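# Unfold a collapsed crate using four robot arms

## Task

A collapsible crate is lying flat on the floor. Erect it so that each of its four walls stands vertical and each of its four corner latches is engaged.

## Robot and tools

Robots: four identical i2rt Big YAM arms, named arm1, arm2, arm3 and arm4. Each has six revolute joints, a two-finger gripper and a wrist camera that sits on top of the hand, looking toward the fingertips. Reach is about 1.0 m from the joint1 axis. Two fixed room cameras, cam_high and cam_low, also watch the scene. Arm feet (base_link) in the scene frame, in metres: arm1 at (-0.344, +0.564, 0.400), arm2 at (-0.347, -0.575, 0.384), arm3 at (+0.320, +0.573, 0.372), arm4 at (+0.356, -0.566, 0.334). arm1 and arm3 are on the +y side and face roughly toward -y; arm2 and arm4 are on the -y side and face roughly toward +y. Each foot points along its own +x.

Frame: one shared scene frame, origin on the floor, +z up. The hand point lies between the finger pads, about 1 cm short of the fingertips. The fingers extend along the hand's +z axis and close along its y axis. Reported hand positions can be off, more so at long reach; hands often settle a centimetre or more away from the commanded pose.

Tool move: one call holds one action for any subset of arms. Arguments are arm1, arm2, arm3, arm4 (each its own object) and cameras. An arm not named receives nothing new but may still be driving toward an old target. Inside an arm's object:
- joints: absolute joint targets keyed by name, in radians (gripper in metres). Ranges: joint1_rad -2.879 to 2.879 (rotation about the foot, positive counter-clockwise seen from above, 0 = along the foot's facing); joint2_rad 0 to 3.141 (shoulder, 0 = upper arm pointing back, positive raises it then tips it forward); joint3_rad 0 to 3.019 (elbow, 0 = folded, positive opens); joint4_rad -1.692 to 1.57 (hand pitch, positive tilts fingers up); joint5_rad -1.57 to 1.57 (sideways hand swing, positive toward the arm's right); joint6_rad -2.094 to 2.094 (hand roll, positive clockwise viewed from behind the hand); gripper_m 0 to 0.093 (fingertip gap, absolute).
- min_time_s: 0.1 to 8 s, a floor on how long that arm's joint motions last; only valid beside joints.
- target: an absolute hand pose, a list of seven numbers [x, y, z, qw, qx, qy, qz], position in metres and orientation as a unit quaternion, scene frame, same layout as the printed hand line. The hand travels a straight line toward it starting from its current hand_target. When target is given, joints may contain only gripper_m.
- speed: peak path speed in m/s, 0.002 to 0.5, default 0.25; rotation is capped at twice this in rad/s. Only allowed with target.
All motions of an action begin together; all hand paths in one action finish together, paced by the slowest. A hand path lasts 0.5 to 10 s. Each control step limits the path point to 100 mm and 20 degrees from the measured hand, then solves joints, favouring position. Paths do not avoid obstacles or other arms, and hands may overshoot speed when the arm is nearly straight. cameras: list of names or ["all"]; [] for none. A move with no action returns full state and all images.

Tool wait: seconds (0 to 10) and cameras; commands nothing new, returns state.
Tool zoom_image: camera and region [x0, y0, x1, y1] in pixels of the latest image of that camera (images are 672x504, region up to 504 by 504).
Tool read_manual: returns licence texts only.
Tool finished_scene: scene (this scene's number). Irreversible; the crate must stay assembled without help.

Reading results: a "move" line lists each commanded arm with "done" or its worst status. joint_status and hand_status describe how the last accepted action ended. off_target: rested short, may still push. time_out: the arm could not finish; each joint is re-aimed near where it stopped and keeps pushing (listed under on_its_own; "held at" is the target, not the reading). To relieve the push, command the reported position. "joint command not followed" or "pose unreachable" means a self/inter-arm check blocked the command; joints then say not_followed and may keep trying until retargeted. Arms listed "as last shown" were not part of the action. Joint velocities are rad/s (gripper m/s). Joint torques are total drive output including gravity, with unit offsets and noise; items 3 and 4 wrap at ±28 N m. Tolerances for done: ±0.045, 0.14, 0.09, 0.055, 0.03, 0.035 rad and ±0.003 m for the gripper.

Gripper: on a rigid part at full force the reading may be up to 5 mm under the part's width (or about 2 mm over). Closed on nothing it reads 0 to 0.003. Commanding about 5 mm below the first-contact reading gives full force (roughly 50 to 64 N per pad). To release, command well above the reading.

Hazards: hard pressing between arms ends the scene; gripping another arm's fingers counts as such a press. The clearance check can miss, and fingers, gripper housings and wrist cameras of two arms can collide. Arms do not stop on contact and may push hard; sustained pushing, holding loads or stretched poses heat motors. MOTOR HOT appears at 85 °C; at 100 °C the arm goes limp for 30 s or more (OVER-TEMPERATURE FAULT), with keys marked limit_stop_at_motor_heat; resend targets afterwards. Avoid drops, releasing moving parts, slamming, hitting fixed or heavy objects and letting the crate fall. Robots hold their last command while you are thinking, so the scene keeps running. Any refused call or stop cancels the later move, wait and finished_scene calls in the same reply.

Each tool is called after "Call:" by a JSON object that holds its "method" and its "body", one argument or row to a line.

## Session

Call:
{"method": "move", "body": {

}}

Scene clock: 0.00 s.
Joint torques (N m): no reading
Motor temperatures (°C): arm1=[27 28 28 28 23 23 25] | arm2=[24 25 23 25 28 27 25] | arm3=[26 24 27 24 26 24 27] | arm4=[25 26 26 31 26 25 27]
Heat: arm1: hottest joint2_rad 28 °C; arm2: hottest joint5_rad 28 °C; arm3: hottest joint3_rad 27 °C; arm4: hottest joint4_rad 31 °C.
Joint velocities: within noise
arm1.joint_positions: joint1_rad=-0.585 joint2_rad=+0.620 joint3_rad=+1.408 joint4_rad=-1.557 joint5_rad=+0.191 joint6_rad=-0.040 gripper_m=+0.09396
arm1.joint_status: not commanded
arm1.hand: x=-0.4494 y=+0.3976 z=+0.9080 quat_wxyz=(-0.135, -0.774, -0.490, +0.379) (m; scene frame)
arm1.hand_target: x=-0.4487 y=+0.3992 z=+0.9183 quat_wxyz=(-0.142, -0.770, -0.486, +0.388) (m; scene frame)
arm1.hand_status: not commanded
arm2.joint_positions: joint1_rad=+0.742 joint2_rad=+0.634 joint3_rad=+1.438 joint4_rad=-1.211 joint5_rad=-0.133 joint6_rad=-0.320 gripper_m=+0.09396
arm2.joint_status: not commanded
arm2.hand: x=-0.5071 y=-0.3840 z=+0.9710 quat_wxyz=(-0.284, +0.802, -0.229, -0.472) (m; scene frame)
arm2.hand_target: x=-0.5054 y=-0.3866 z=+0.9838 quat_wxyz=(-0.292, +0.795, -0.226, -0.481) (m; scene frame)
arm2.hand_status: not commanded
arm3.joint_positions: joint1_rad=+0.368 joint2_rad=+0.623 joint3_rad=+1.401 joint4_rad=-1.238 joint5_rad=-0.070 joint6_rad=+0.635 gripper_m=+0.09396
arm3.joint_status: not commanded
arm3.hand: x=+0.3681 y=+0.3300 z=+0.9365 quat_wxyz=(-0.499, -0.717, -0.455, +0.173) (m; scene frame)
arm3.hand_target: x=+0.3677 y=+0.3328 z=+0.9460 quat_wxyz=(-0.508, -0.712, -0.452, +0.176) (m; scene frame)
arm3.hand_status: not commanded
arm4.joint_positions: joint1_rad=+0.790 joint2_rad=+0.548 joint3_rad=+1.366 joint4_rad=-1.267 joint5_rad=+0.241 joint6_rad=-0.097 gripper_m=+0.09396
arm4.joint_status: not commanded
arm4.hand: x=+0.1989 y=-0.4149 z=+0.8936 quat_wxyz=(-0.270, +0.802, -0.260, -0.465) (m; scene frame)
arm4.hand_target: x=+0.2019 y=-0.4169 z=+0.9028 quat_wxyz=(-0.272, +0.796, -0.260, -0.474) (m; scene frame)
arm4.hand_status: not commanded
pictures: arm1_cam_wrist, arm2_cam_wrist, arm3_cam_wrist, arm4_cam_wrist, cam_high, cam_low

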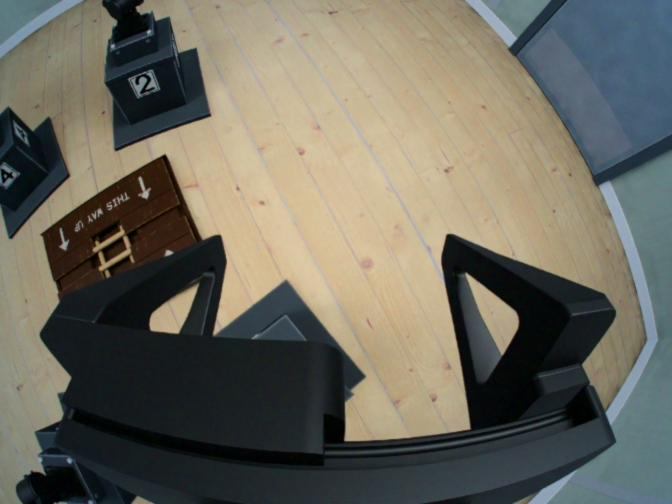

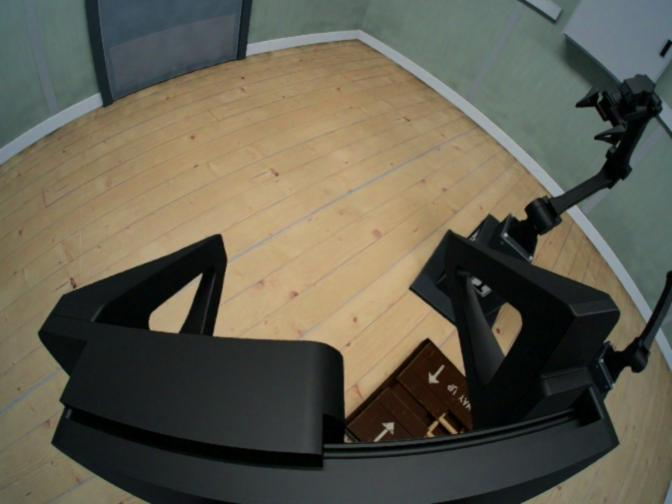

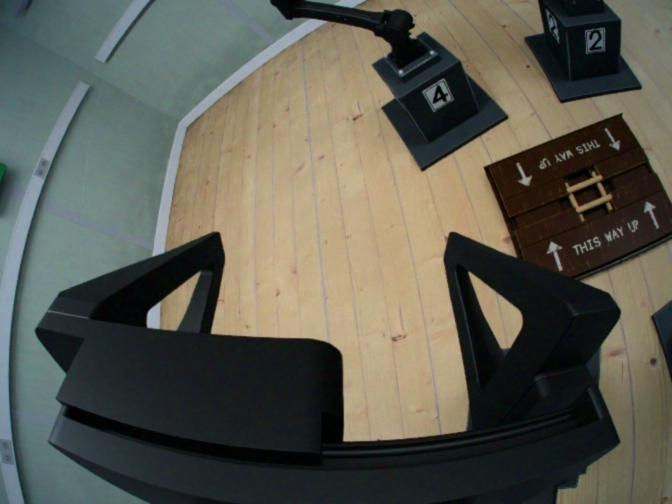

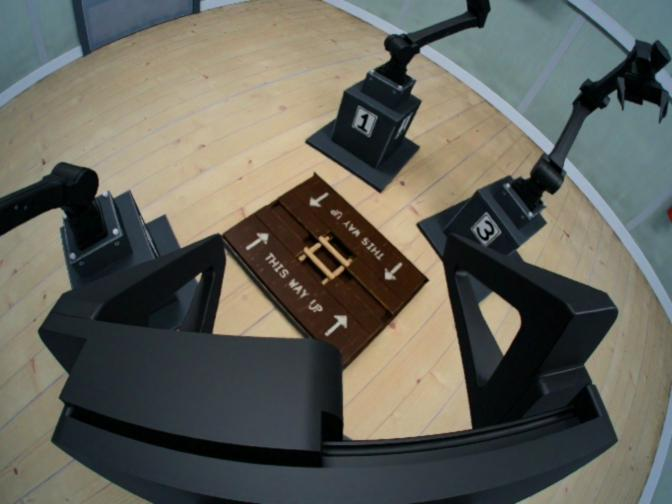

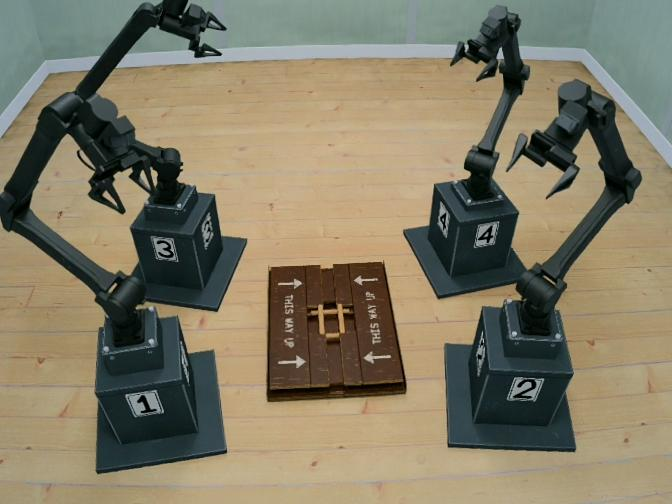

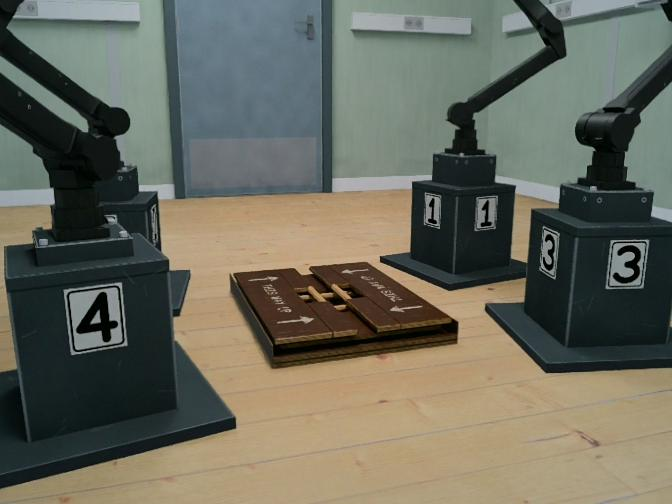

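Call:
{"method": "zoom_image", "body": {
  "camera": "cam_high",
  "region": [256, 250, 416, 410]
}}

Call:
{"method": "zoom_image", "body": {
  "camera": "cam_low",
  "region": [220, 250, 470, 380]
}}

Call:
{"method": "zoom_image", "body": {
  "camera": "arm4_cam_wrist",
  "region": [210, 160, 440, 370]
}}

Call:
{"method": "zoom_image", "body": {
  "camera": "arm3_cam_wrist",
  "region": [472, 100, 672, 290]
}}

Scaled by 3.150 from the camera's 672x504 image, which has a finer 960x720 frame.

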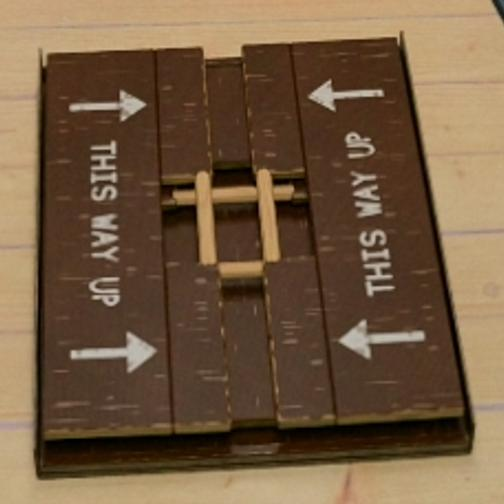

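Scaled by 2.016 from the camera's 672x504 image, which has a finer 960x720 frame.

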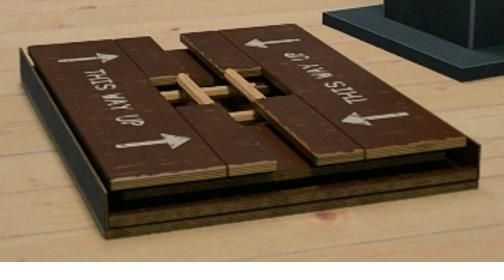

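Scaled by 2.191 from the camera's 672x504 image, which has a finer 960x720 frame.

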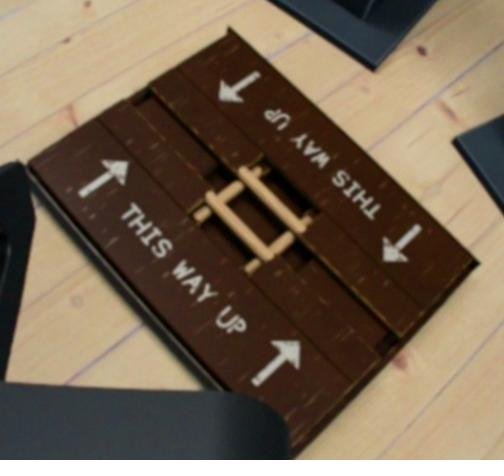

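Scaled by 2.520 from the camera's 672x504 image, which has a finer 960x720 frame.

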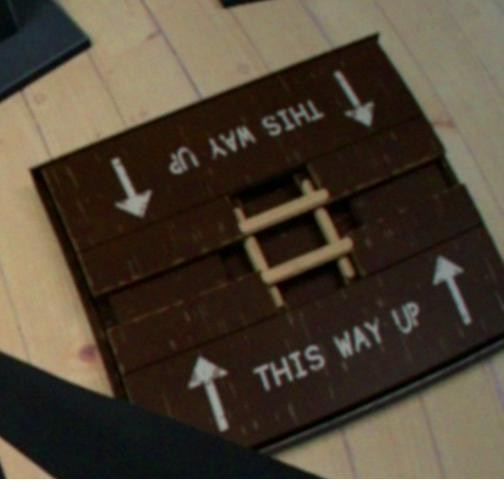

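Call:
{"method": "move", "body": {
  "arm1": {"joints": {"joint1_rad": 0, "joint2_rad": 0.946, "joint3_rad": 0.438, "joint4_rad": -0.365, "joint5_rad": 0, "joint6_rad": 0}, "min_time_s": 3},
  "arm2": {"joints": {"joint1_rad": 0, "joint2_rad": 0.946, "joint3_rad": 0.438, "joint4_rad": -0.365, "joint5_rad": 0, "joint6_rad": 0}, "min_time_s": 3},
  "arm3": {"joints": {"joint1_rad": 0, "joint2_rad": 0.946, "joint3_rad": 0.438, "joint4_rad": -0.365, "joint5_rad": 0, "joint6_rad": 0}, "min_time_s": 3},
  "arm4": {"joints": {"joint1_rad": 0, "joint2_rad": 0.946, "joint3_rad": 0.438, "joint4_rad": -0.365, "joint5_rad": 0, "joint6_rad": 0}, "min_time_s": 3},
  "cameras": ["all"]
}}

Scene clock: 38.50 s.
Joint torques (N m): arm1=[0.91 -4.25 7.99 2.59 0.08 0.24] | arm2=[-0.79 -4.13 7.64 1.95 0.11 0.06] | arm3=[-1.85 -4.01 6.38 2.47 0.19 -0.03] | arm4=[1.08 -2.9 9.25 1.96 -0.16 0.29]
Motor temperatures (°C): arm1=[27 28 30 28 23 23 25] | arm2=[24 25 25 25 28 26 25] | arm3=[26 24 30 24 26 23 27] | arm4=[25 26 29 31 26 25 27]
Heat: arm1: hottest joint3_rad 30 °C; arm2: hottest joint5_rad 28 °C; arm3: hottest joint3_rad 30 °C; arm4: hottest joint4_rad 31 °C.
move: arm1 done; arm2 done; arm3 done; arm4 done
Joint velocities: within noise
arm1.joint_positions: joint1_rad=-0.001 joint2_rad=+0.951 joint3_rad=+0.440 joint4_rad=-0.382 joint5_rad=+0.002 joint6_rad=-0.014 gripper_m=+0.09396
arm1.joint_status: all done
arm1.hand: x=-0.2812 y=+0.2246 z=+0.4998 quat_wxyz=(-0.253, -0.597, -0.729, +0.219) (m; scene frame)
arm1.hand_target: x=-0.2769 y=+0.2237 z=+0.4988 quat_wxyz=(-0.259, -0.597, -0.727, +0.217) (m; scene frame)
arm1.hand_status: not commanded
arm2.joint_positions: joint1_rad=+0.007 joint2_rad=+0.949 joint3_rad=+0.430 joint4_rad=-0.384 joint5_rad=-0.004 joint6_rad=-0.004 gripper_m=+0.09396
arm2.joint_status: all done
arm2.hand: x=-0.3030 y=-0.2362 z=+0.4781 quat_wxyz=(-0.246, +0.626, -0.708, -0.217) (m; scene frame)
arm2.hand_target: x=-0.2992 y=-0.2302 z=+0.4825 quat_wxyz=(-0.254, +0.617, -0.711, -0.223) (m; scene frame)
arm2.hand_status: not commanded
arm3.joint_positions: joint1_rad=+0.003 joint2_rad=+0.944 joint3_rad=+0.450 joint4_rad=-0.382 joint5_rad=-0.003 joint6_rad=+0.010 gripper_m=+0.09396
arm3.joint_status: all done
arm3.hand: x=+0.2464 y=+0.2313 z=+0.4768 quat_wxyz=(-0.217, -0.735, -0.587, +0.262) (m; scene frame)
arm3.hand_target: x=+0.2422 y=+0.2343 z=+0.4690 quat_wxyz=(-0.211, -0.736, -0.587, +0.262) (m; scene frame)
arm3.hand_status: not commanded
arm4.joint_positions: joint1_rad=-0.003 joint2_rad=+0.947 joint3_rad=+0.448 joint4_rad=-0.379 joint5_rad=+0.002 joint6_rad=-0.012 gripper_m=+0.09396
arm4.joint_status: all done
arm4.hand: x=+0.2856 y=-0.2241 z=+0.4381 quat_wxyz=(-0.216, +0.733, -0.590, -0.261) (m; scene frame)
arm4.hand_target: x=+0.2881 y=-0.2245 z=+0.4331 quat_wxyz=(-0.213, +0.726, -0.599, -0.262) (m; scene frame)
arm4.hand_status: not commanded
pictures: arm1_cam_wrist, arm2_cam_wrist, arm3_cam_wrist, arm4_cam_wrist, cam_high, cam_low

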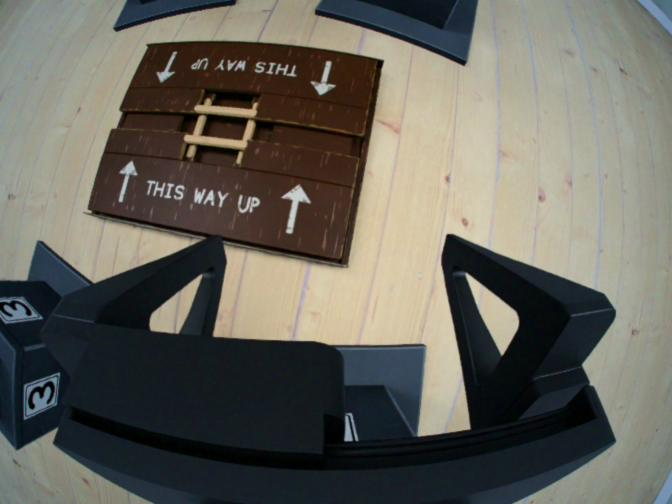

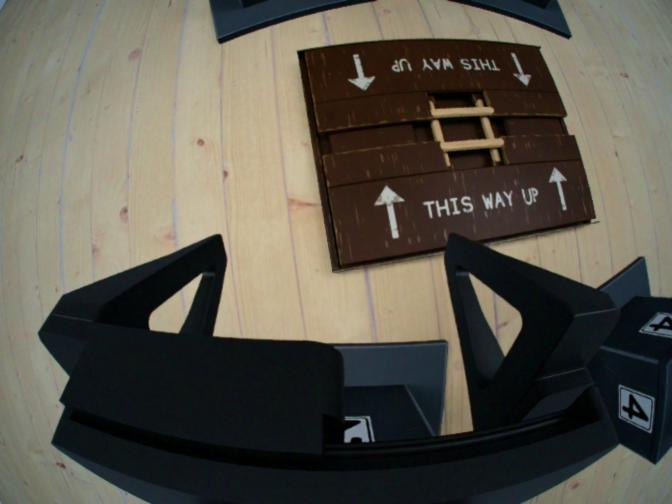

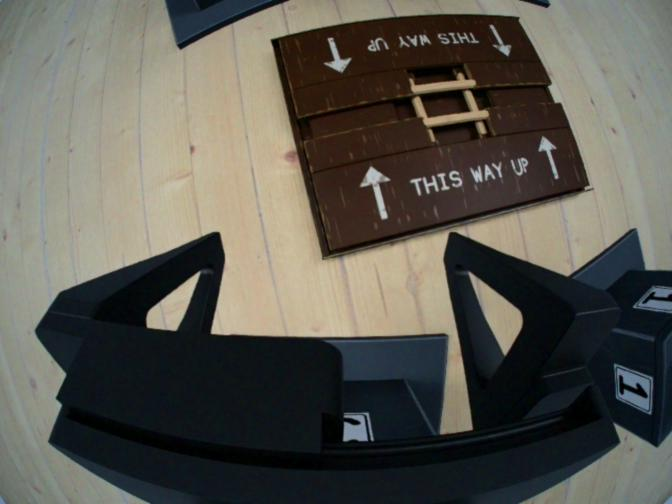

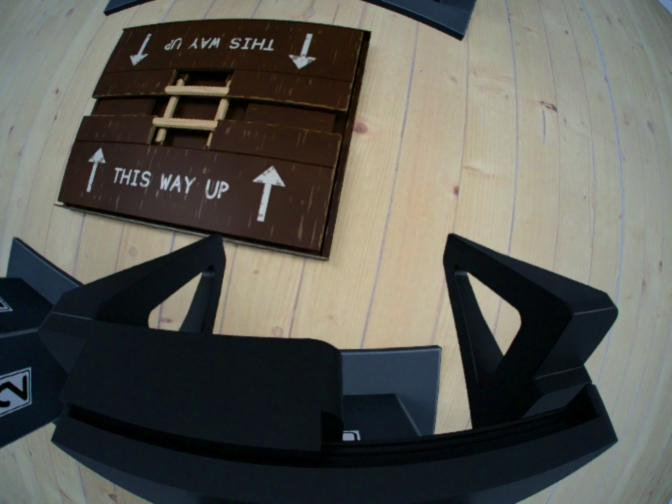

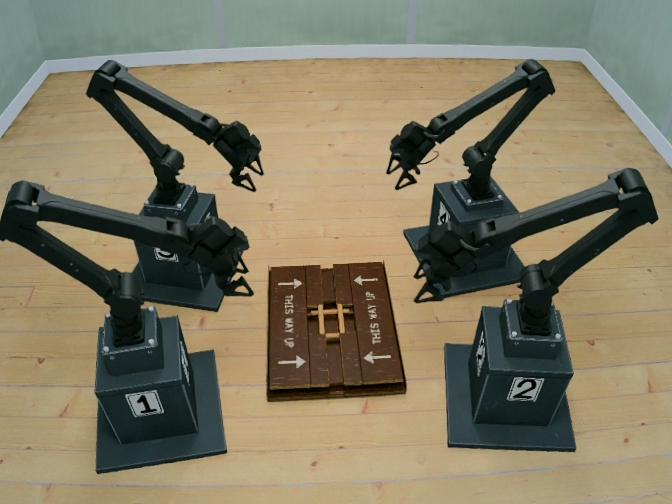

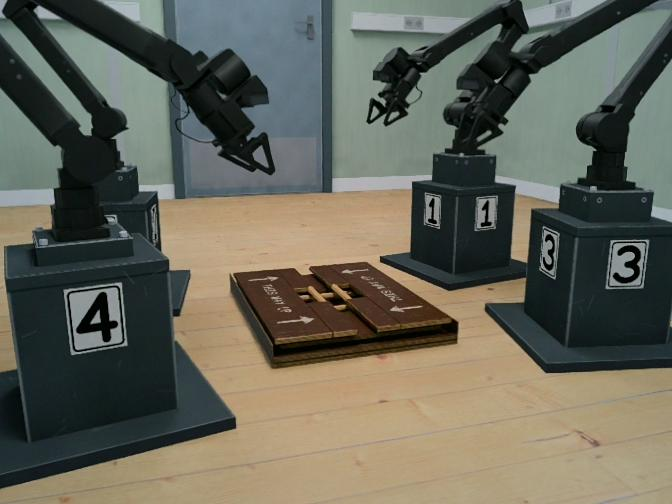

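Call:
{"method": "zoom_image", "body": {
  "camera": "arm1_cam_wrist",
  "region": [70, 20, 400, 280]
}}

Call:
{"method": "zoom_image", "body": {
  "camera": "arm2_cam_wrist",
  "region": [285, 20, 615, 280]
}}

Call:
{"method": "zoom_image", "body": {
  "camera": "arm3_cam_wrist",
  "region": [265, 10, 595, 270]
}}

Call:
{"method": "zoom_image", "body": {
  "camera": "arm4_cam_wrist",
  "region": [50, 10, 380, 270]
}}

Scaled by 1.527 from the camera's 672x504 image, which has a finer 960x720 frame.

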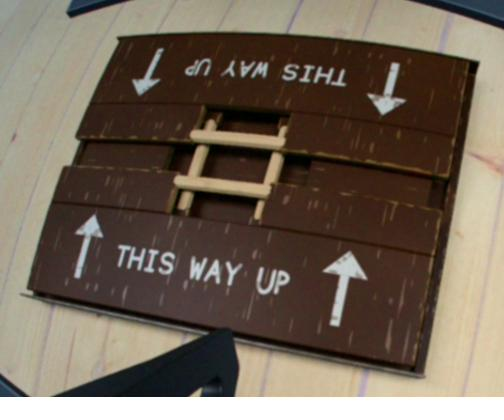

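Scaled by 1.527 from the camera's 672x504 image, which has a finer 960x720 frame.

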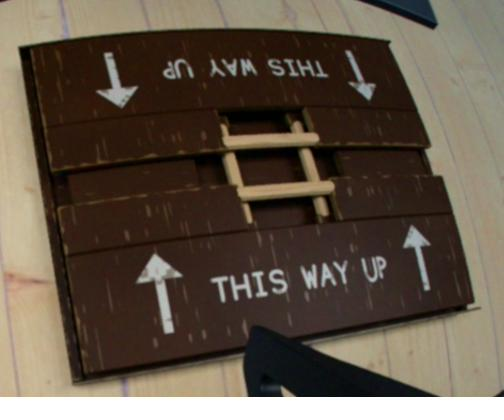

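Scaled by 1.527 from the camera's 672x504 image, which has a finer 960x720 frame.

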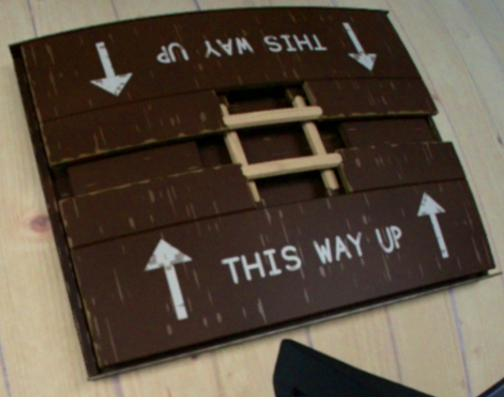

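Scaled by 1.527 from the camera's 672x504 image, which has a finer 960x720 frame.

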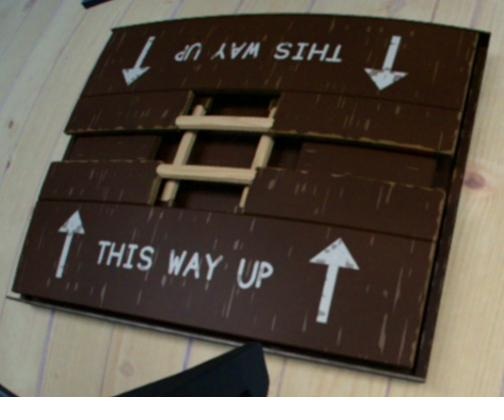

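Call:
{"method": "move", "body": {
  "arm1": {"target": [-0.034, 0.028, 0.26, 0, 0, 1, 0], "speed": 0.25},
  "cameras": ["arm1_cam_wrist", "cam_high", "cam_low"]
}}

Scene clock: 68.90 s.
Joint torques (N m): arm1=[-0.21 -22.42 9.17 0.06 0.13 0.01] | arm2=[-0.79 -4.13 7.64 1.94 0.12 0.06] | arm3=[-1.9 -3.6 6.35 2.44 0.22 -0.04] | arm4=[1.08 -2.9 9.24 1.98 -0.16 0.29]
Motor temperatures (°C): arm1=[27 28 32 28 23 23 25] | arm2=[24 25 26 25 28 26 25] | arm3=[26 24 30 24 26 23 27] | arm4=[25 26 30 31 26 25 27]
Heat: arm1: hottest joint3_rad 32 °C; arm2: hottest joint5_rad 28 °C; arm3: hottest joint3_rad 30 °C; arm4: hottest joint4_rad 31 °C.
move: arm1 off_target
Joint velocities: within noise
arm1.joint_positions: joint1_rad=+0.335 joint2_rad=+2.306 joint3_rad=+1.552 joint4_rad=-0.839 joint5_rad=+0.000 joint6_rad=-1.021 gripper_m=+0.09397
arm1.joint_status: not commanded
arm1.hand: x=-0.0478 y=+0.0431 z=+0.2578 quat_wxyz=(+0.009, -0.015, -1.000, -0.006) (m; scene frame)
arm1.hand_target: x=-0.0368 y=+0.0315 z=+0.2600 quat_wxyz=(+0.005, -0.004, -1.000, +0.002) (m; scene frame)
arm1.hand_status: off_target (0.021 m and 2.1 deg from the pose sent, 0.397 m and 86.4 deg at the start)
arm2, arm3, arm4: as last shown
arm3.hand_target: x=+0.2422 y=+0.2343 z=+0.4690 quat_wxyz=(-0.211, -0.737, -0.587, +0.262) (m; scene frame)
pictures: arm1_cam_wrist, cam_high, cam_low

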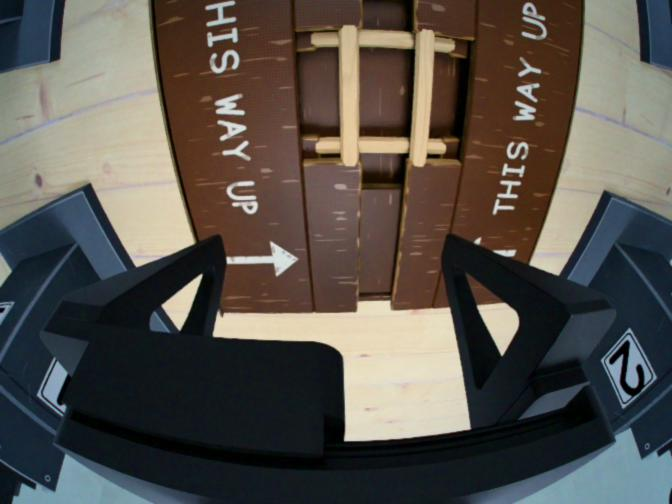

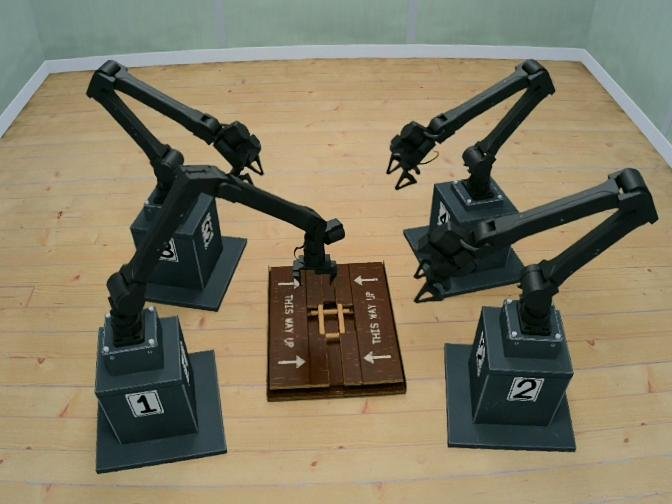

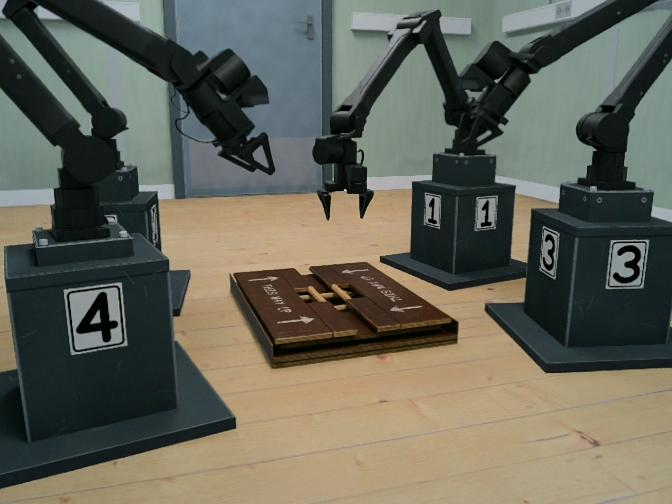

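Call:
{"method": "move", "body": {
  "arm1": {"target": [-0.005, 0.022, 0.16, 0.0, 0.015, 1, 0.0], "speed": 0.15, "joints": {"gripper_m": 0.055}},
  "cameras": ["arm1_cam_wrist"]
}}

Scene clock: 80.43 s.
Joint torques (N m): arm1=[-0.15 -25 8.32 0.73 0.01 0.23] | arm2=[-0.73 -4.13 7.64 1.95 0.11 0.07] | arm3=[-1.49 -3.55 6.54 2.5 0.21 -0.06] | arm4=[1.14 -2.9 9.24 1.96 -0.16 0.29]
Motor temperatures (°C): arm1=[27 28 32 28 23 23 25] | arm2=[24 25 27 25 28 26 25] | arm3=[26 24 30 24 26 23 27] | arm4=[25 26 31 31 26 25 27]
Heat: arm1: hottest joint3_rad 32 °C; arm2: hottest joint5_rad 28 °C; arm3: hottest joint3_rad 30 °C; arm4: hottest joint3_rad 31 °C.
move: arm1 off_target
Joint velocities: within noise
arm1.joint_positions: joint1_rad=+0.369 joint2_rad=+2.539 joint3_rad=+1.704 joint4_rad=-0.767 joint5_rad=-0.006 joint6_rad=-1.003 gripper_m=+0.05506
arm1.joint_status: all done
arm1.hand: x=-0.0187 y=+0.0349 z=+0.1593 quat_wxyz=(+0.009, -0.007, -1.000, -0.012) (m; scene frame)
arm1.hand_target: x=-0.0057 y=+0.0221 z=+0.1613 quat_wxyz=(-0.001, -0.011, -1.000, +0.002) (m; scene frame)
arm1.hand_status: off_target (0.019 m and 1.9 deg from the pose sent, 0.109 m and 1.2 deg at the start)
arm2, arm3, arm4: as last shown
pictures: arm1_cam_wrist

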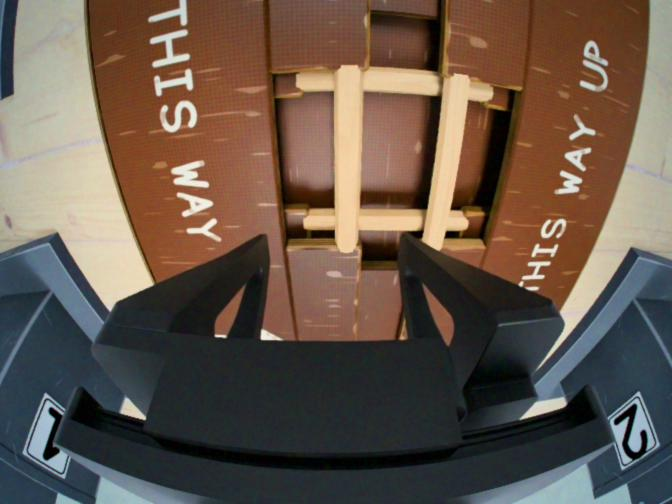

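Call:
{"method": "move", "body": {
  "arm1": {"target": [-0.0036, 0.0172, 0.062, 0.0, 0.015, 1, 0.0], "speed": 0.1},
  "cameras": ["arm1_cam_wrist"]
}}

Scene clock: 86.07 s.
Joint torques (N m): arm1=[0.03 -24.47 7.77 0.8 -0.04 0.22] | arm2=[-0.73 -4.13 7.62 1.94 0.11 0.06] | arm3=[-1.73 -4.13 6.42 2.55 0.24 -0.06] | arm4=[1.14 -2.9 9.24 1.96 -0.16 0.29]
Motor temperatures (°C): arm1=[27 29 32 28 23 23 25] | arm2=[24 25 27 25 28 26 25] | arm3=[26 24 30 24 26 23 27] | arm4=[25 26 31 31 26 25 27]
Heat: arm1: hottest joint3_rad 32 °C; arm2: hottest joint5_rad 28 °C; arm3: hottest joint3_rad 30 °C; arm4: hottest joint3_rad 31 °C.
move: arm1 off_target
Joint velocities: within noise
arm1.joint_positions: joint1_rad=+0.369 joint2_rad=+2.757 joint3_rad=+1.855 joint4_rad=-0.700 joint5_rad=-0.007 joint6_rad=-0.995 gripper_m=+0.05506
arm1.joint_status: not commanded
arm1.hand: x=-0.0157 y=+0.0291 z=+0.0632 quat_wxyz=(+0.008, -0.011, -1.000, -0.012) (m; scene frame)
arm1.hand_target: x=-0.0041 y=+0.0185 z=+0.0624 quat_wxyz=(+0.000, -0.015, -1.000, +0.000) (m; scene frame)
arm1.hand_status: off_target (0.017 m and 1.7 deg from the pose sent, 0.100 m and 1.9 deg at the start)
arm2, arm3, arm4: as last shown
pictures: arm1_cam_wrist

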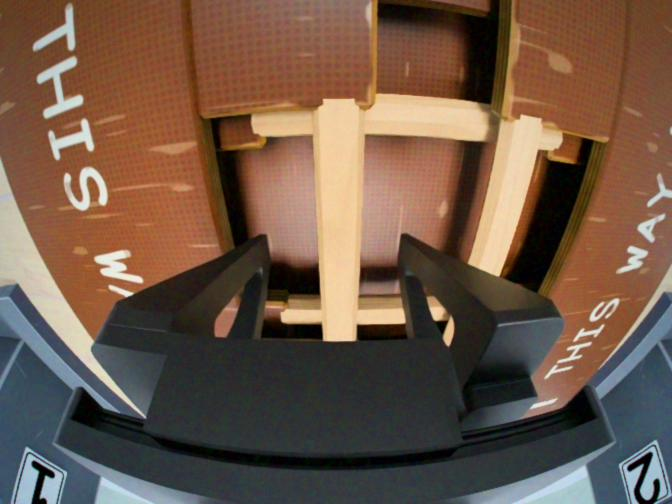

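Call:
{"method": "move", "body": {
  "arm1": {"target": [-0.0038, 0.0165, 0.043, 0.0, 0.015, 1, 0.0], "speed": 0.06},
  "cameras": ["arm1_cam_wrist", "cam_low"]
}}

Scene clock: 91.77 s.
Joint torques (N m): arm1=[0.38 -25.29 7.88 0.79 0.04 0.18] | arm2=[-0.73 -4.13 7.65 1.94 0.11 0.06] | arm3=[-1.32 -4.19 6.45 2.58 0.25 -0.05] | arm4=[1.14 -2.9 9.22 1.96 -0.16 0.29]
Motor temperatures (°C): arm1=[27 30 32 28 23 23 25] | arm2=[24 25 27 25 28 26 25] | arm3=[26 24 30 24 26 23 27] | arm4=[25 26 31 31 26 25 27]
Heat: arm1: hottest joint3_rad 32 °C; arm2: hottest joint5_rad 28 °C; arm3: hottest joint3_rad 30 °C; arm4: hottest joint3_rad 31 °C.
move: arm1 off_target
Joint velocities: within noise
arm1.joint_positions: joint1_rad=+0.369 joint2_rad=+2.803 joint3_rad=+1.894 joint4_rad=-0.693 joint5_rad=-0.007 joint6_rad=-0.995 gripper_m=+0.05506
arm1.joint_status: not commanded
arm1.hand: x=-0.0151 y=+0.0278 z=+0.0443 quat_wxyz=(+0.008, -0.011, -1.000, -0.012) (m; scene frame)
arm1.hand_target: x=-0.0039 y=+0.0168 z=+0.0434 quat_wxyz=(+0.000, -0.015, -1.000, +0.000) (m; scene frame)
arm1.hand_status: off_target (0.016 m and 1.7 deg from the pose sent, 0.027 m and 1.7 deg at the start)
arm2, arm3, arm4: as last shown
pictures: arm1_cam_wrist, cam_low

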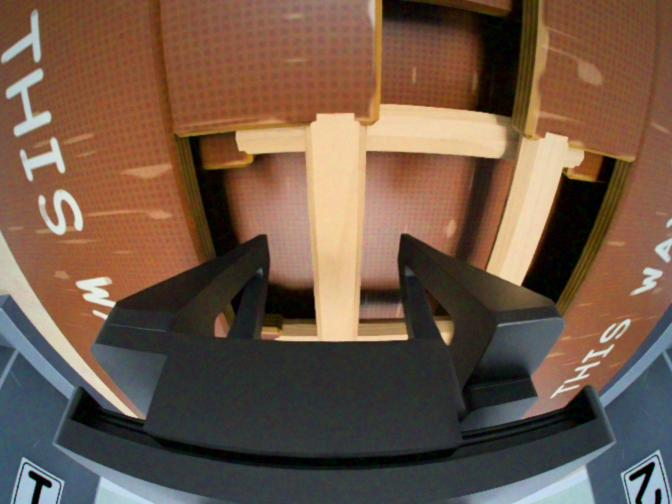

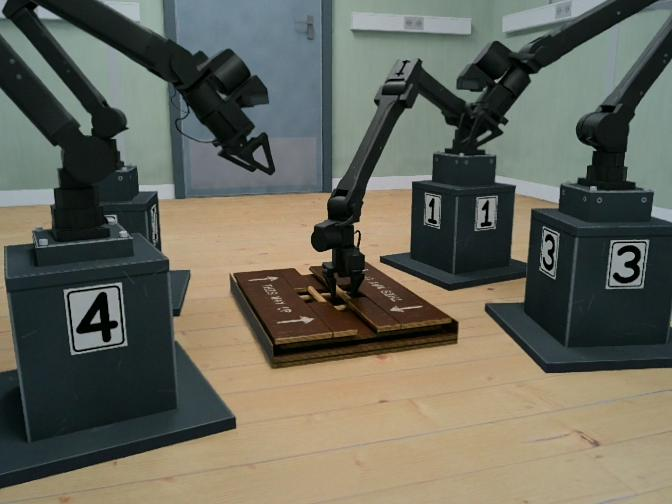

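Call:
{"method": "move", "body": {
  "arm1": {"joints": {"gripper_m": 0.008}},
  "cameras": ["arm1_cam_wrist"]
}}

Scene clock: 92.97 s.
Joint torques (N m): arm1=[0.79 -25.17 7.8 0.66 0 0.21] | arm2=[-0.73 -4.19 7.64 1.94 0.11 0.06] | arm3=[-1.03 -4.07 6.35 2.47 0.23 -0.03] | arm4=[1.14 -2.9 9.24 1.98 -0.16 0.29]
Motor temperatures (°C): arm1=[27 30 32 28 23 23 25] | arm2=[24 25 27 25 28 26 25] | arm3=[26 24 30 24 26 23 27] | arm4=[25 26 31 31 26 25 27]
Heat: arm1: hottest joint3_rad 32 °C; arm2: hottest joint5_rad 28 °C; arm3: hottest joint3_rad 30 °C; arm4: hottest joint3_rad 31 °C.
move: arm1 off_target
Joint velocities: within noise
arm1.joint_positions: joint1_rad=+0.369 joint2_rad=+2.804 joint3_rad=+1.896 joint4_rad=-0.692 joint5_rad=-0.006 joint6_rad=-0.997 gripper_m=+0.01746
arm1.joint_status: gripper_m off_target (ended at +0.01749, target +0.00800)
arm1.hand: x=-0.0151 y=+0.0273 z=+0.0437 quat_wxyz=(+0.008, -0.010, -1.000, -0.011) (m; scene frame)
arm1.hand_target: x=-0.0043 y=+0.0173 z=+0.0427 quat_wxyz=(+0.000, -0.014, -1.000, +0.000) (m; scene frame)
arm1.hand_status: not commanded
arm2, arm3, arm4: as last shown
pictures: arm1_cam_wrist

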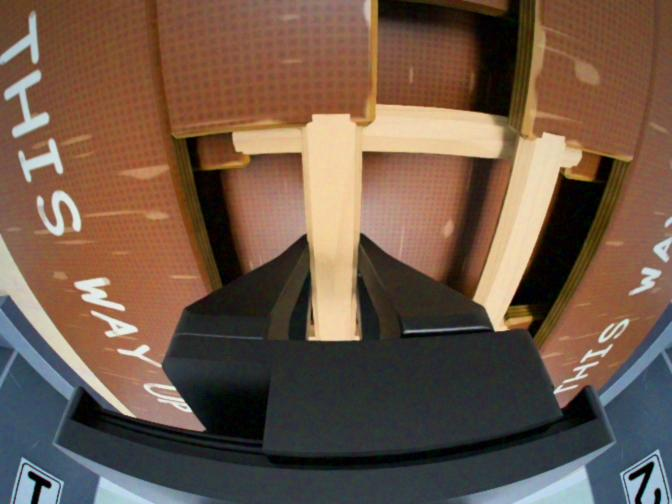

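Call:
{"method": "move", "body": {
  "arm1": {"target": [-0.0040, 0.0230, 0.0896, 0.002, 0.0149, 0.9914, -0.1305], "speed": 0.06},
  "cameras": ["arm1_cam_wrist", "cam_low", "cam_high"]
}}

Scene clock: 99.67 s.
Joint torques (N m): arm1=[0.85 -26.99 4.22 2.17 0.66 0.36] | arm2=[-0.79 -4.07 7.62 1.94 0.12 0.07] | arm3=[-1.38 -3.6 6.46 2.41 0.24 -0.02] | arm4=[1.08 -2.96 9.24 1.96 -0.16 0.29]
Motor temperatures (°C): arm1=[27 31 32 28 23 23 25] | arm2=[24 25 27 25 28 26 25] | arm3=[26 24 30 24 26 23 27] | arm4=[25 26 31 31 26 25 27]
Heat: arm1: hottest joint3_rad 32 °C; arm2: hottest joint5_rad 28 °C; arm3: hottest joint3_rad 30 °C; arm4: hottest joint3_rad 31 °C.
move: arm1 off_target
Joint velocities: within noise
arm1.joint_positions: joint1_rad=+0.404 joint2_rad=+2.653 joint3_rad=+1.621 joint4_rad=-0.362 joint5_rad=+0.120 joint6_rad=-0.978 gripper_m=+0.01741
arm1.joint_status: not commanded
arm1.hand: x=-0.0151 y=+0.0285 z=+0.0790 quat_wxyz=(+0.003, -0.007, -0.994, +0.110) (m; scene frame)
arm1.hand_target: x=-0.0042 y=+0.0230 z=+0.0894 quat_wxyz=(-0.004, -0.016, -0.992, +0.128) (m; scene frame)
arm1.hand_status: off_target (0.016 m and 2.6 deg from the pose sent, 0.047 m and 16.3 deg at the start)
arm2, arm3, arm4: as last shown
pictures: arm1_cam_wrist, cam_high, cam_low

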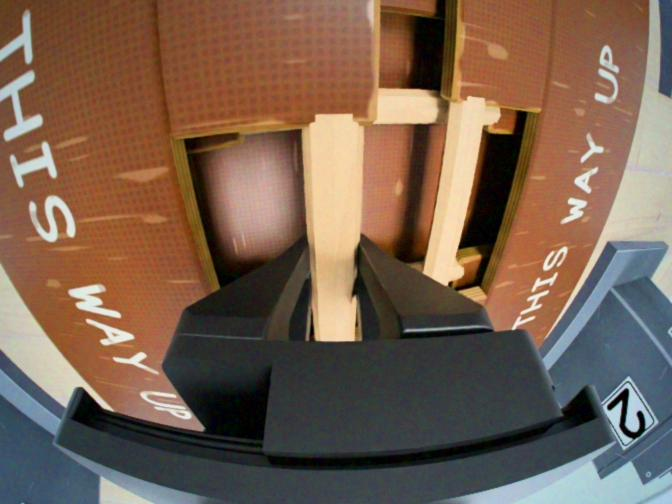

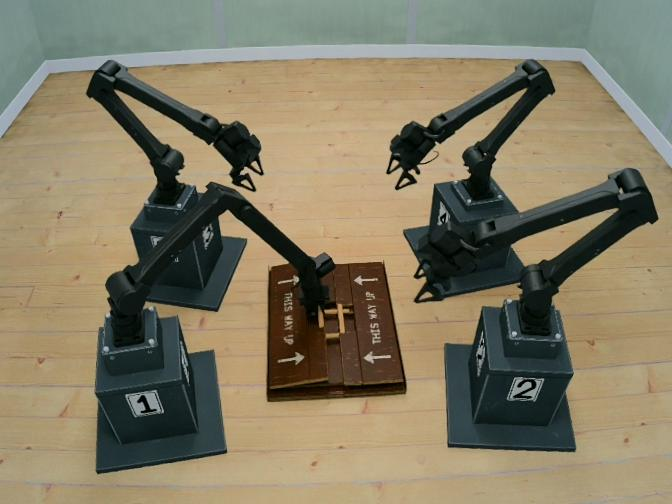

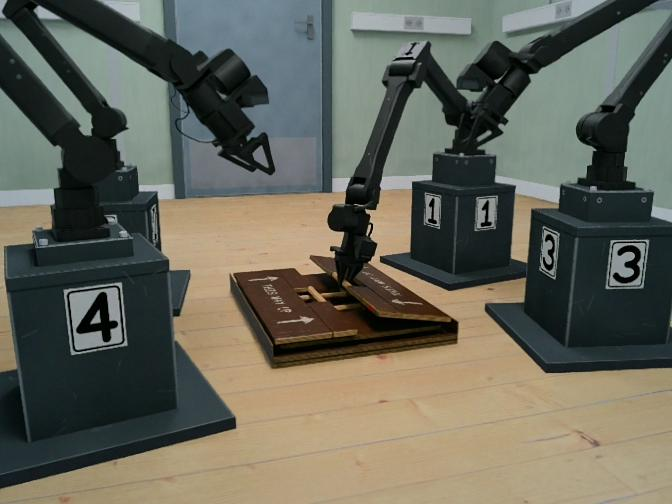

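Call:
{"method": "move", "body": {
  "arm1": {"target": [-0.0040, 0.050, 0.1482, 0.0045, 0.0143, 0.9537, -0.3007], "speed": 0.08},
  "cameras": ["arm1_cam_wrist", "cam_low"]
}}

Scene clock: 112.90 s.
Joint torques (N m): arm1=[0.85 -23.94 3.22 2.74 0.93 0.32] | arm2=[-0.79 -4.13 7.62 1.95 0.12 0.06] | arm3=[-1.55 -3.9 6.37 2.5 0.25 -0.04] | arm4=[1.14 -2.9 9.24 1.96 -0.16 0.29]
Motor temperatures (°C): arm1=[27 31 32 28 23 23 25] | arm2=[24 25 27 25 27 26 25] | arm3=[26 24 30 24 26 23 27] | arm4=[25 26 31 31 26 25 27]
Heat: arm1: hottest joint3_rad 32 °C; arm2: hottest joint3_rad 27 °C; arm3: hottest joint3_rad 30 °C; arm4: hottest joint3_rad 31 °C.
move: arm1 off_target
Joint velocities: within noise
arm1.joint_positions: joint1_rad=+0.484 joint2_rad=+2.485 joint3_rad=+1.289 joint4_rad=+0.089 joint5_rad=+0.353 joint6_rad=-0.966 gripper_m=+0.01737
arm1.joint_status: not commanded
arm1.hand: x=-0.0159 y=+0.0475 z=+0.1408 quat_wxyz=(+0.006, -0.009, -0.958, +0.286) (m; scene frame)
arm1.hand_target: x=-0.0077 y=+0.0464 z=+0.1482 quat_wxyz=(-0.002, -0.017, -0.953, +0.301) (m; scene frame)
arm1.hand_status: off_target (0.014 m and 2.2 deg from the pose sent, 0.073 m and 22.4 deg at the start)
arm2, arm3, arm4: as last shown
pictures: arm1_cam_wrist, cam_low

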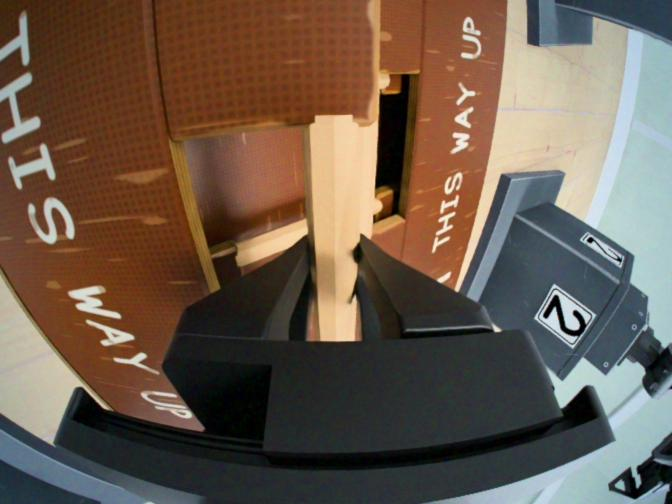

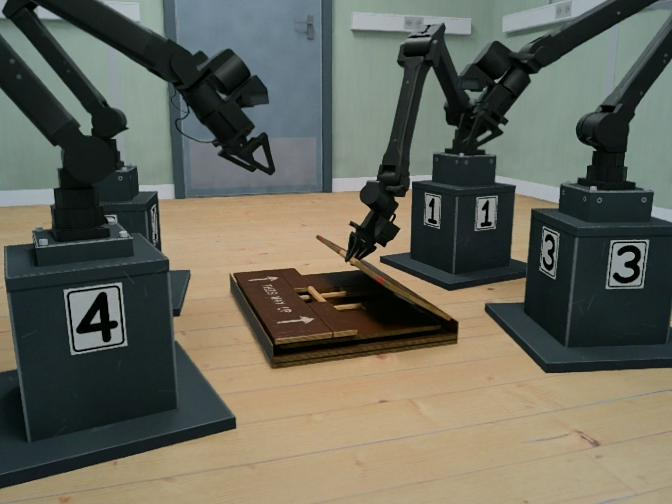

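Call:
{"method": "move", "body": {
  "arm1": {"target": [-0.0040, 0.094, 0.1905, 0.0069, 0.0133, 0.8870, -0.4617], "speed": 0.08},
  "cameras": ["arm1_cam_wrist", "cam_low"]
}}

Scene clock: 117.97 s.
Joint torques (N m): arm1=[1.73 -20.37 2.28 3.29 0.53 0.27] | arm2=[-0.73 -4.13 7.65 1.94 0.11 0.06] | arm3=[-1.38 -4.19 6.37 2.55 0.21 -0.05] | arm4=[1.08 -2.9 9.24 1.98 -0.16 0.29]
Motor temperatures (°C): arm1=[27 31 31 28 23 23 25] | arm2=[24 25 27 25 27 26 25] | arm3=[26 24 30 24 26 23 27] | arm4=[25 26 31 31 26 25 27]
Heat: arm1: hottest joint2_rad 31 °C; arm2: hottest joint3_rad 27 °C; arm3: hottest joint3_rad 30 °C; arm4: hottest joint3_rad 31 °C.
move: arm1 off_target
Joint velocities: within noise
arm1.joint_positions: joint1_rad=+0.594 joint2_rad=+2.442 joint3_rad=+1.051 joint4_rad=+0.578 joint5_rad=+0.625 joint6_rad=-1.012 gripper_m=+0.01737
arm1.joint_status: not commanded
arm1.hand: x=-0.0168 y=+0.0847 z=+0.1908 quat_wxyz=(+0.008, -0.014, -0.890, +0.456) (m; scene frame)
arm1.hand_target: x=-0.0043 y=+0.0924 z=+0.1905 quat_wxyz=(-0.005, -0.012, -0.887, +0.462) (m; scene frame)
arm1.hand_status: off_target (0.016 m and 1.9 deg from the pose sent, 0.069 m and 21.8 deg at the start)
arm2.joint_positions: joint1_rad=+0.007 joint2_rad=+0.949 joint3_rad=+0.430 joint4_rad=-0.384 joint5_rad=-0.004 joint6_rad=-0.004 gripper_m=+0.09396
arm2.joint_status: not commanded
arm2.hand: x=-0.3030 y=-0.2362 z=+0.4781 quat_wxyz=(-0.246, +0.626, -0.708, -0.217) (m; scene frame)
arm2.hand_target: x=-0.2992 y=-0.2302 z=+0.4825 quat_wxyz=(-0.254, +0.617, -0.711, -0.223) (m; scene frame)
arm2.hand_status: not commanded
arm3.joint_positions: joint1_rad=+0.003 joint2_rad=+0.944 joint3_rad=+0.450 joint4_rad=-0.382 joint5_rad=-0.003 joint6_rad=+0.010 gripper_m=+0.09396
arm3.joint_status: not commanded
arm3.hand: x=+0.2464 y=+0.2313 z=+0.4768 quat_wxyz=(-0.217, -0.735, -0.587, +0.262) (m; scene frame)
arm3.hand_target: x=+0.2422 y=+0.2343 z=+0.4690 quat_wxyz=(-0.211, -0.737, -0.587, +0.262) (m; scene frame)
arm3.hand_status: not commanded
arm4.joint_positions: joint1_rad=-0.003 joint2_rad=+0.947 joint3_rad=+0.448 joint4_rad=-0.379 joint5_rad=+0.002 joint6_rad=-0.012 gripper_m=+0.09396
arm4.joint_status: not commanded
arm4.hand: x=+0.2856 y=-0.2241 z=+0.4381 quat_wxyz=(-0.216, +0.733, -0.590, -0.261) (m; scene frame)
arm4.hand_target: x=+0.2881 y=-0.2245 z=+0.4331 quat_wxyz=(-0.213, +0.726, -0.599, -0.262) (m; scene frame)
arm4.hand_status: not commanded
pictures: arm1_cam_wrist, cam_low

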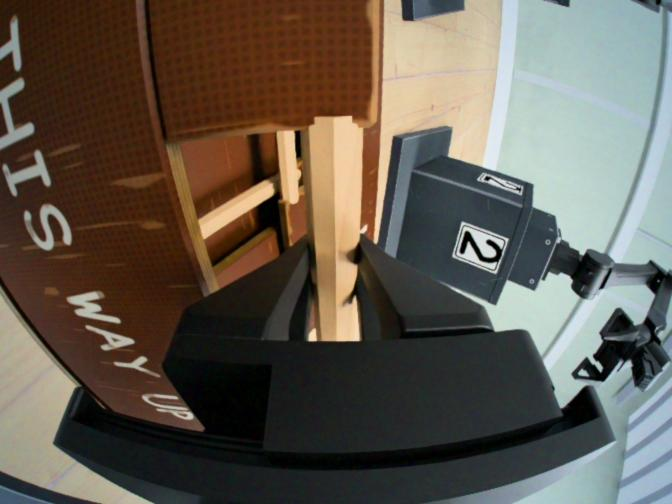

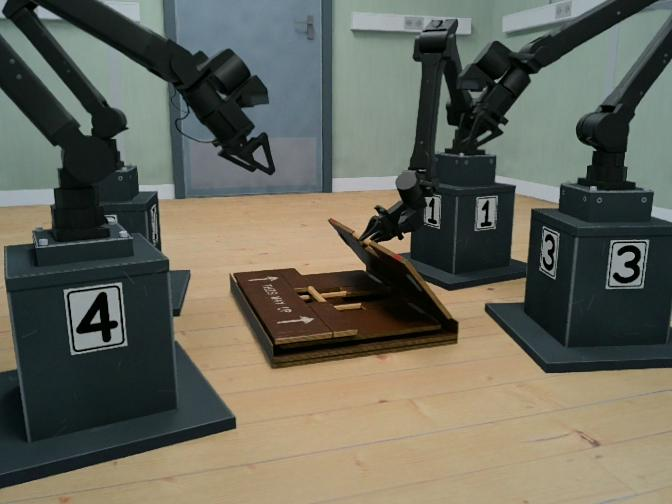

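Call:
{"method": "move", "body": {
  "arm1": {"target": [-0.0040, 0.146, 0.2160, 0.0081, 0.0126, 0.8434, -0.5373], "speed": 0.08},
  "cameras": ["arm1_cam_wrist", "cam_low"]
}}

Scene clock: 121.23 s.
Joint torques (N m): arm1=[3.37 -19.08 0.66 2.63 0.16 0.31] | arm2=[-0.73 -4.19 7.61 1.95 0.12 0.06] | arm3=[-1.38 -4.07 6.28 2.4 0.24 -0.06] | arm4=[1.08 -2.9 9.24 1.96 -0.16 0.29]
Motor temperatures (°C): arm1=[27 31 31 28 23 23 26] | arm2=[24 25 27 25 27 26 25] | arm3=[26 24 30 24 26 23 27] | arm4=[25 26 31 31 26 25 27]
Heat: arm1: hottest joint2_rad 31 °C; arm2: hottest joint3_rad 27 °C; arm3: hottest joint3_rad 30 °C; arm4: hottest joint3_rad 31 °C.
move: arm1 off_target
Joint velocities: within noise
arm1.joint_positions: joint1_rad=+0.695 joint2_rad=+2.447 joint3_rad=+0.930 joint4_rad=+0.859 joint5_rad=+0.815 joint6_rad=-1.052 gripper_m=+0.01742
arm1.joint_status: not commanded
arm1.hand: x=-0.0179 y=+0.1280 z=+0.2214 quat_wxyz=(+0.014, -0.022, -0.841, +0.541) (m; scene frame)
arm1.hand_target: x=-0.0056 y=+0.1445 z=+0.2175 quat_wxyz=(-0.004, -0.014, -0.842, +0.540) (m; scene frame)
arm1.hand_status: off_target (0.023 m and 2.8 deg from the pose sent, 0.067 m and 10.9 deg at the start)
arm2, arm3, arm4: as last shown
pictures: arm1_cam_wrist, cam_low

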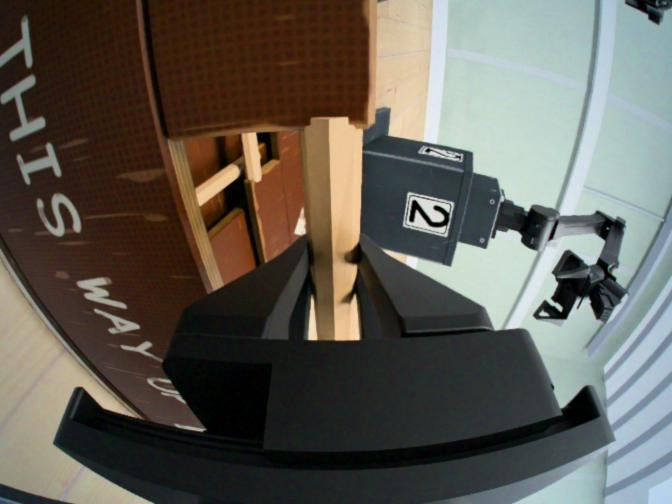

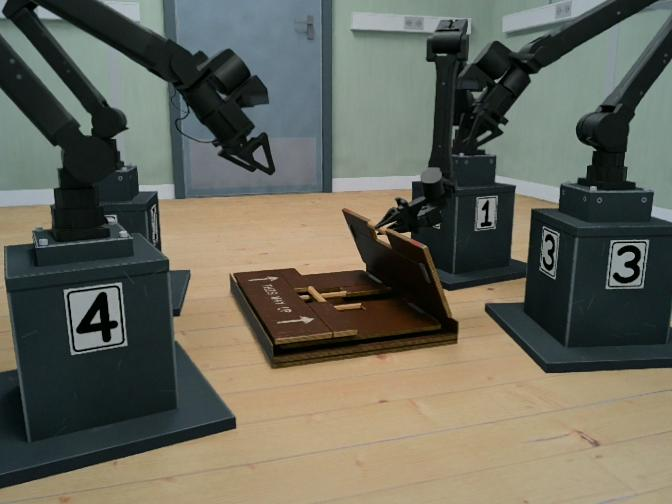

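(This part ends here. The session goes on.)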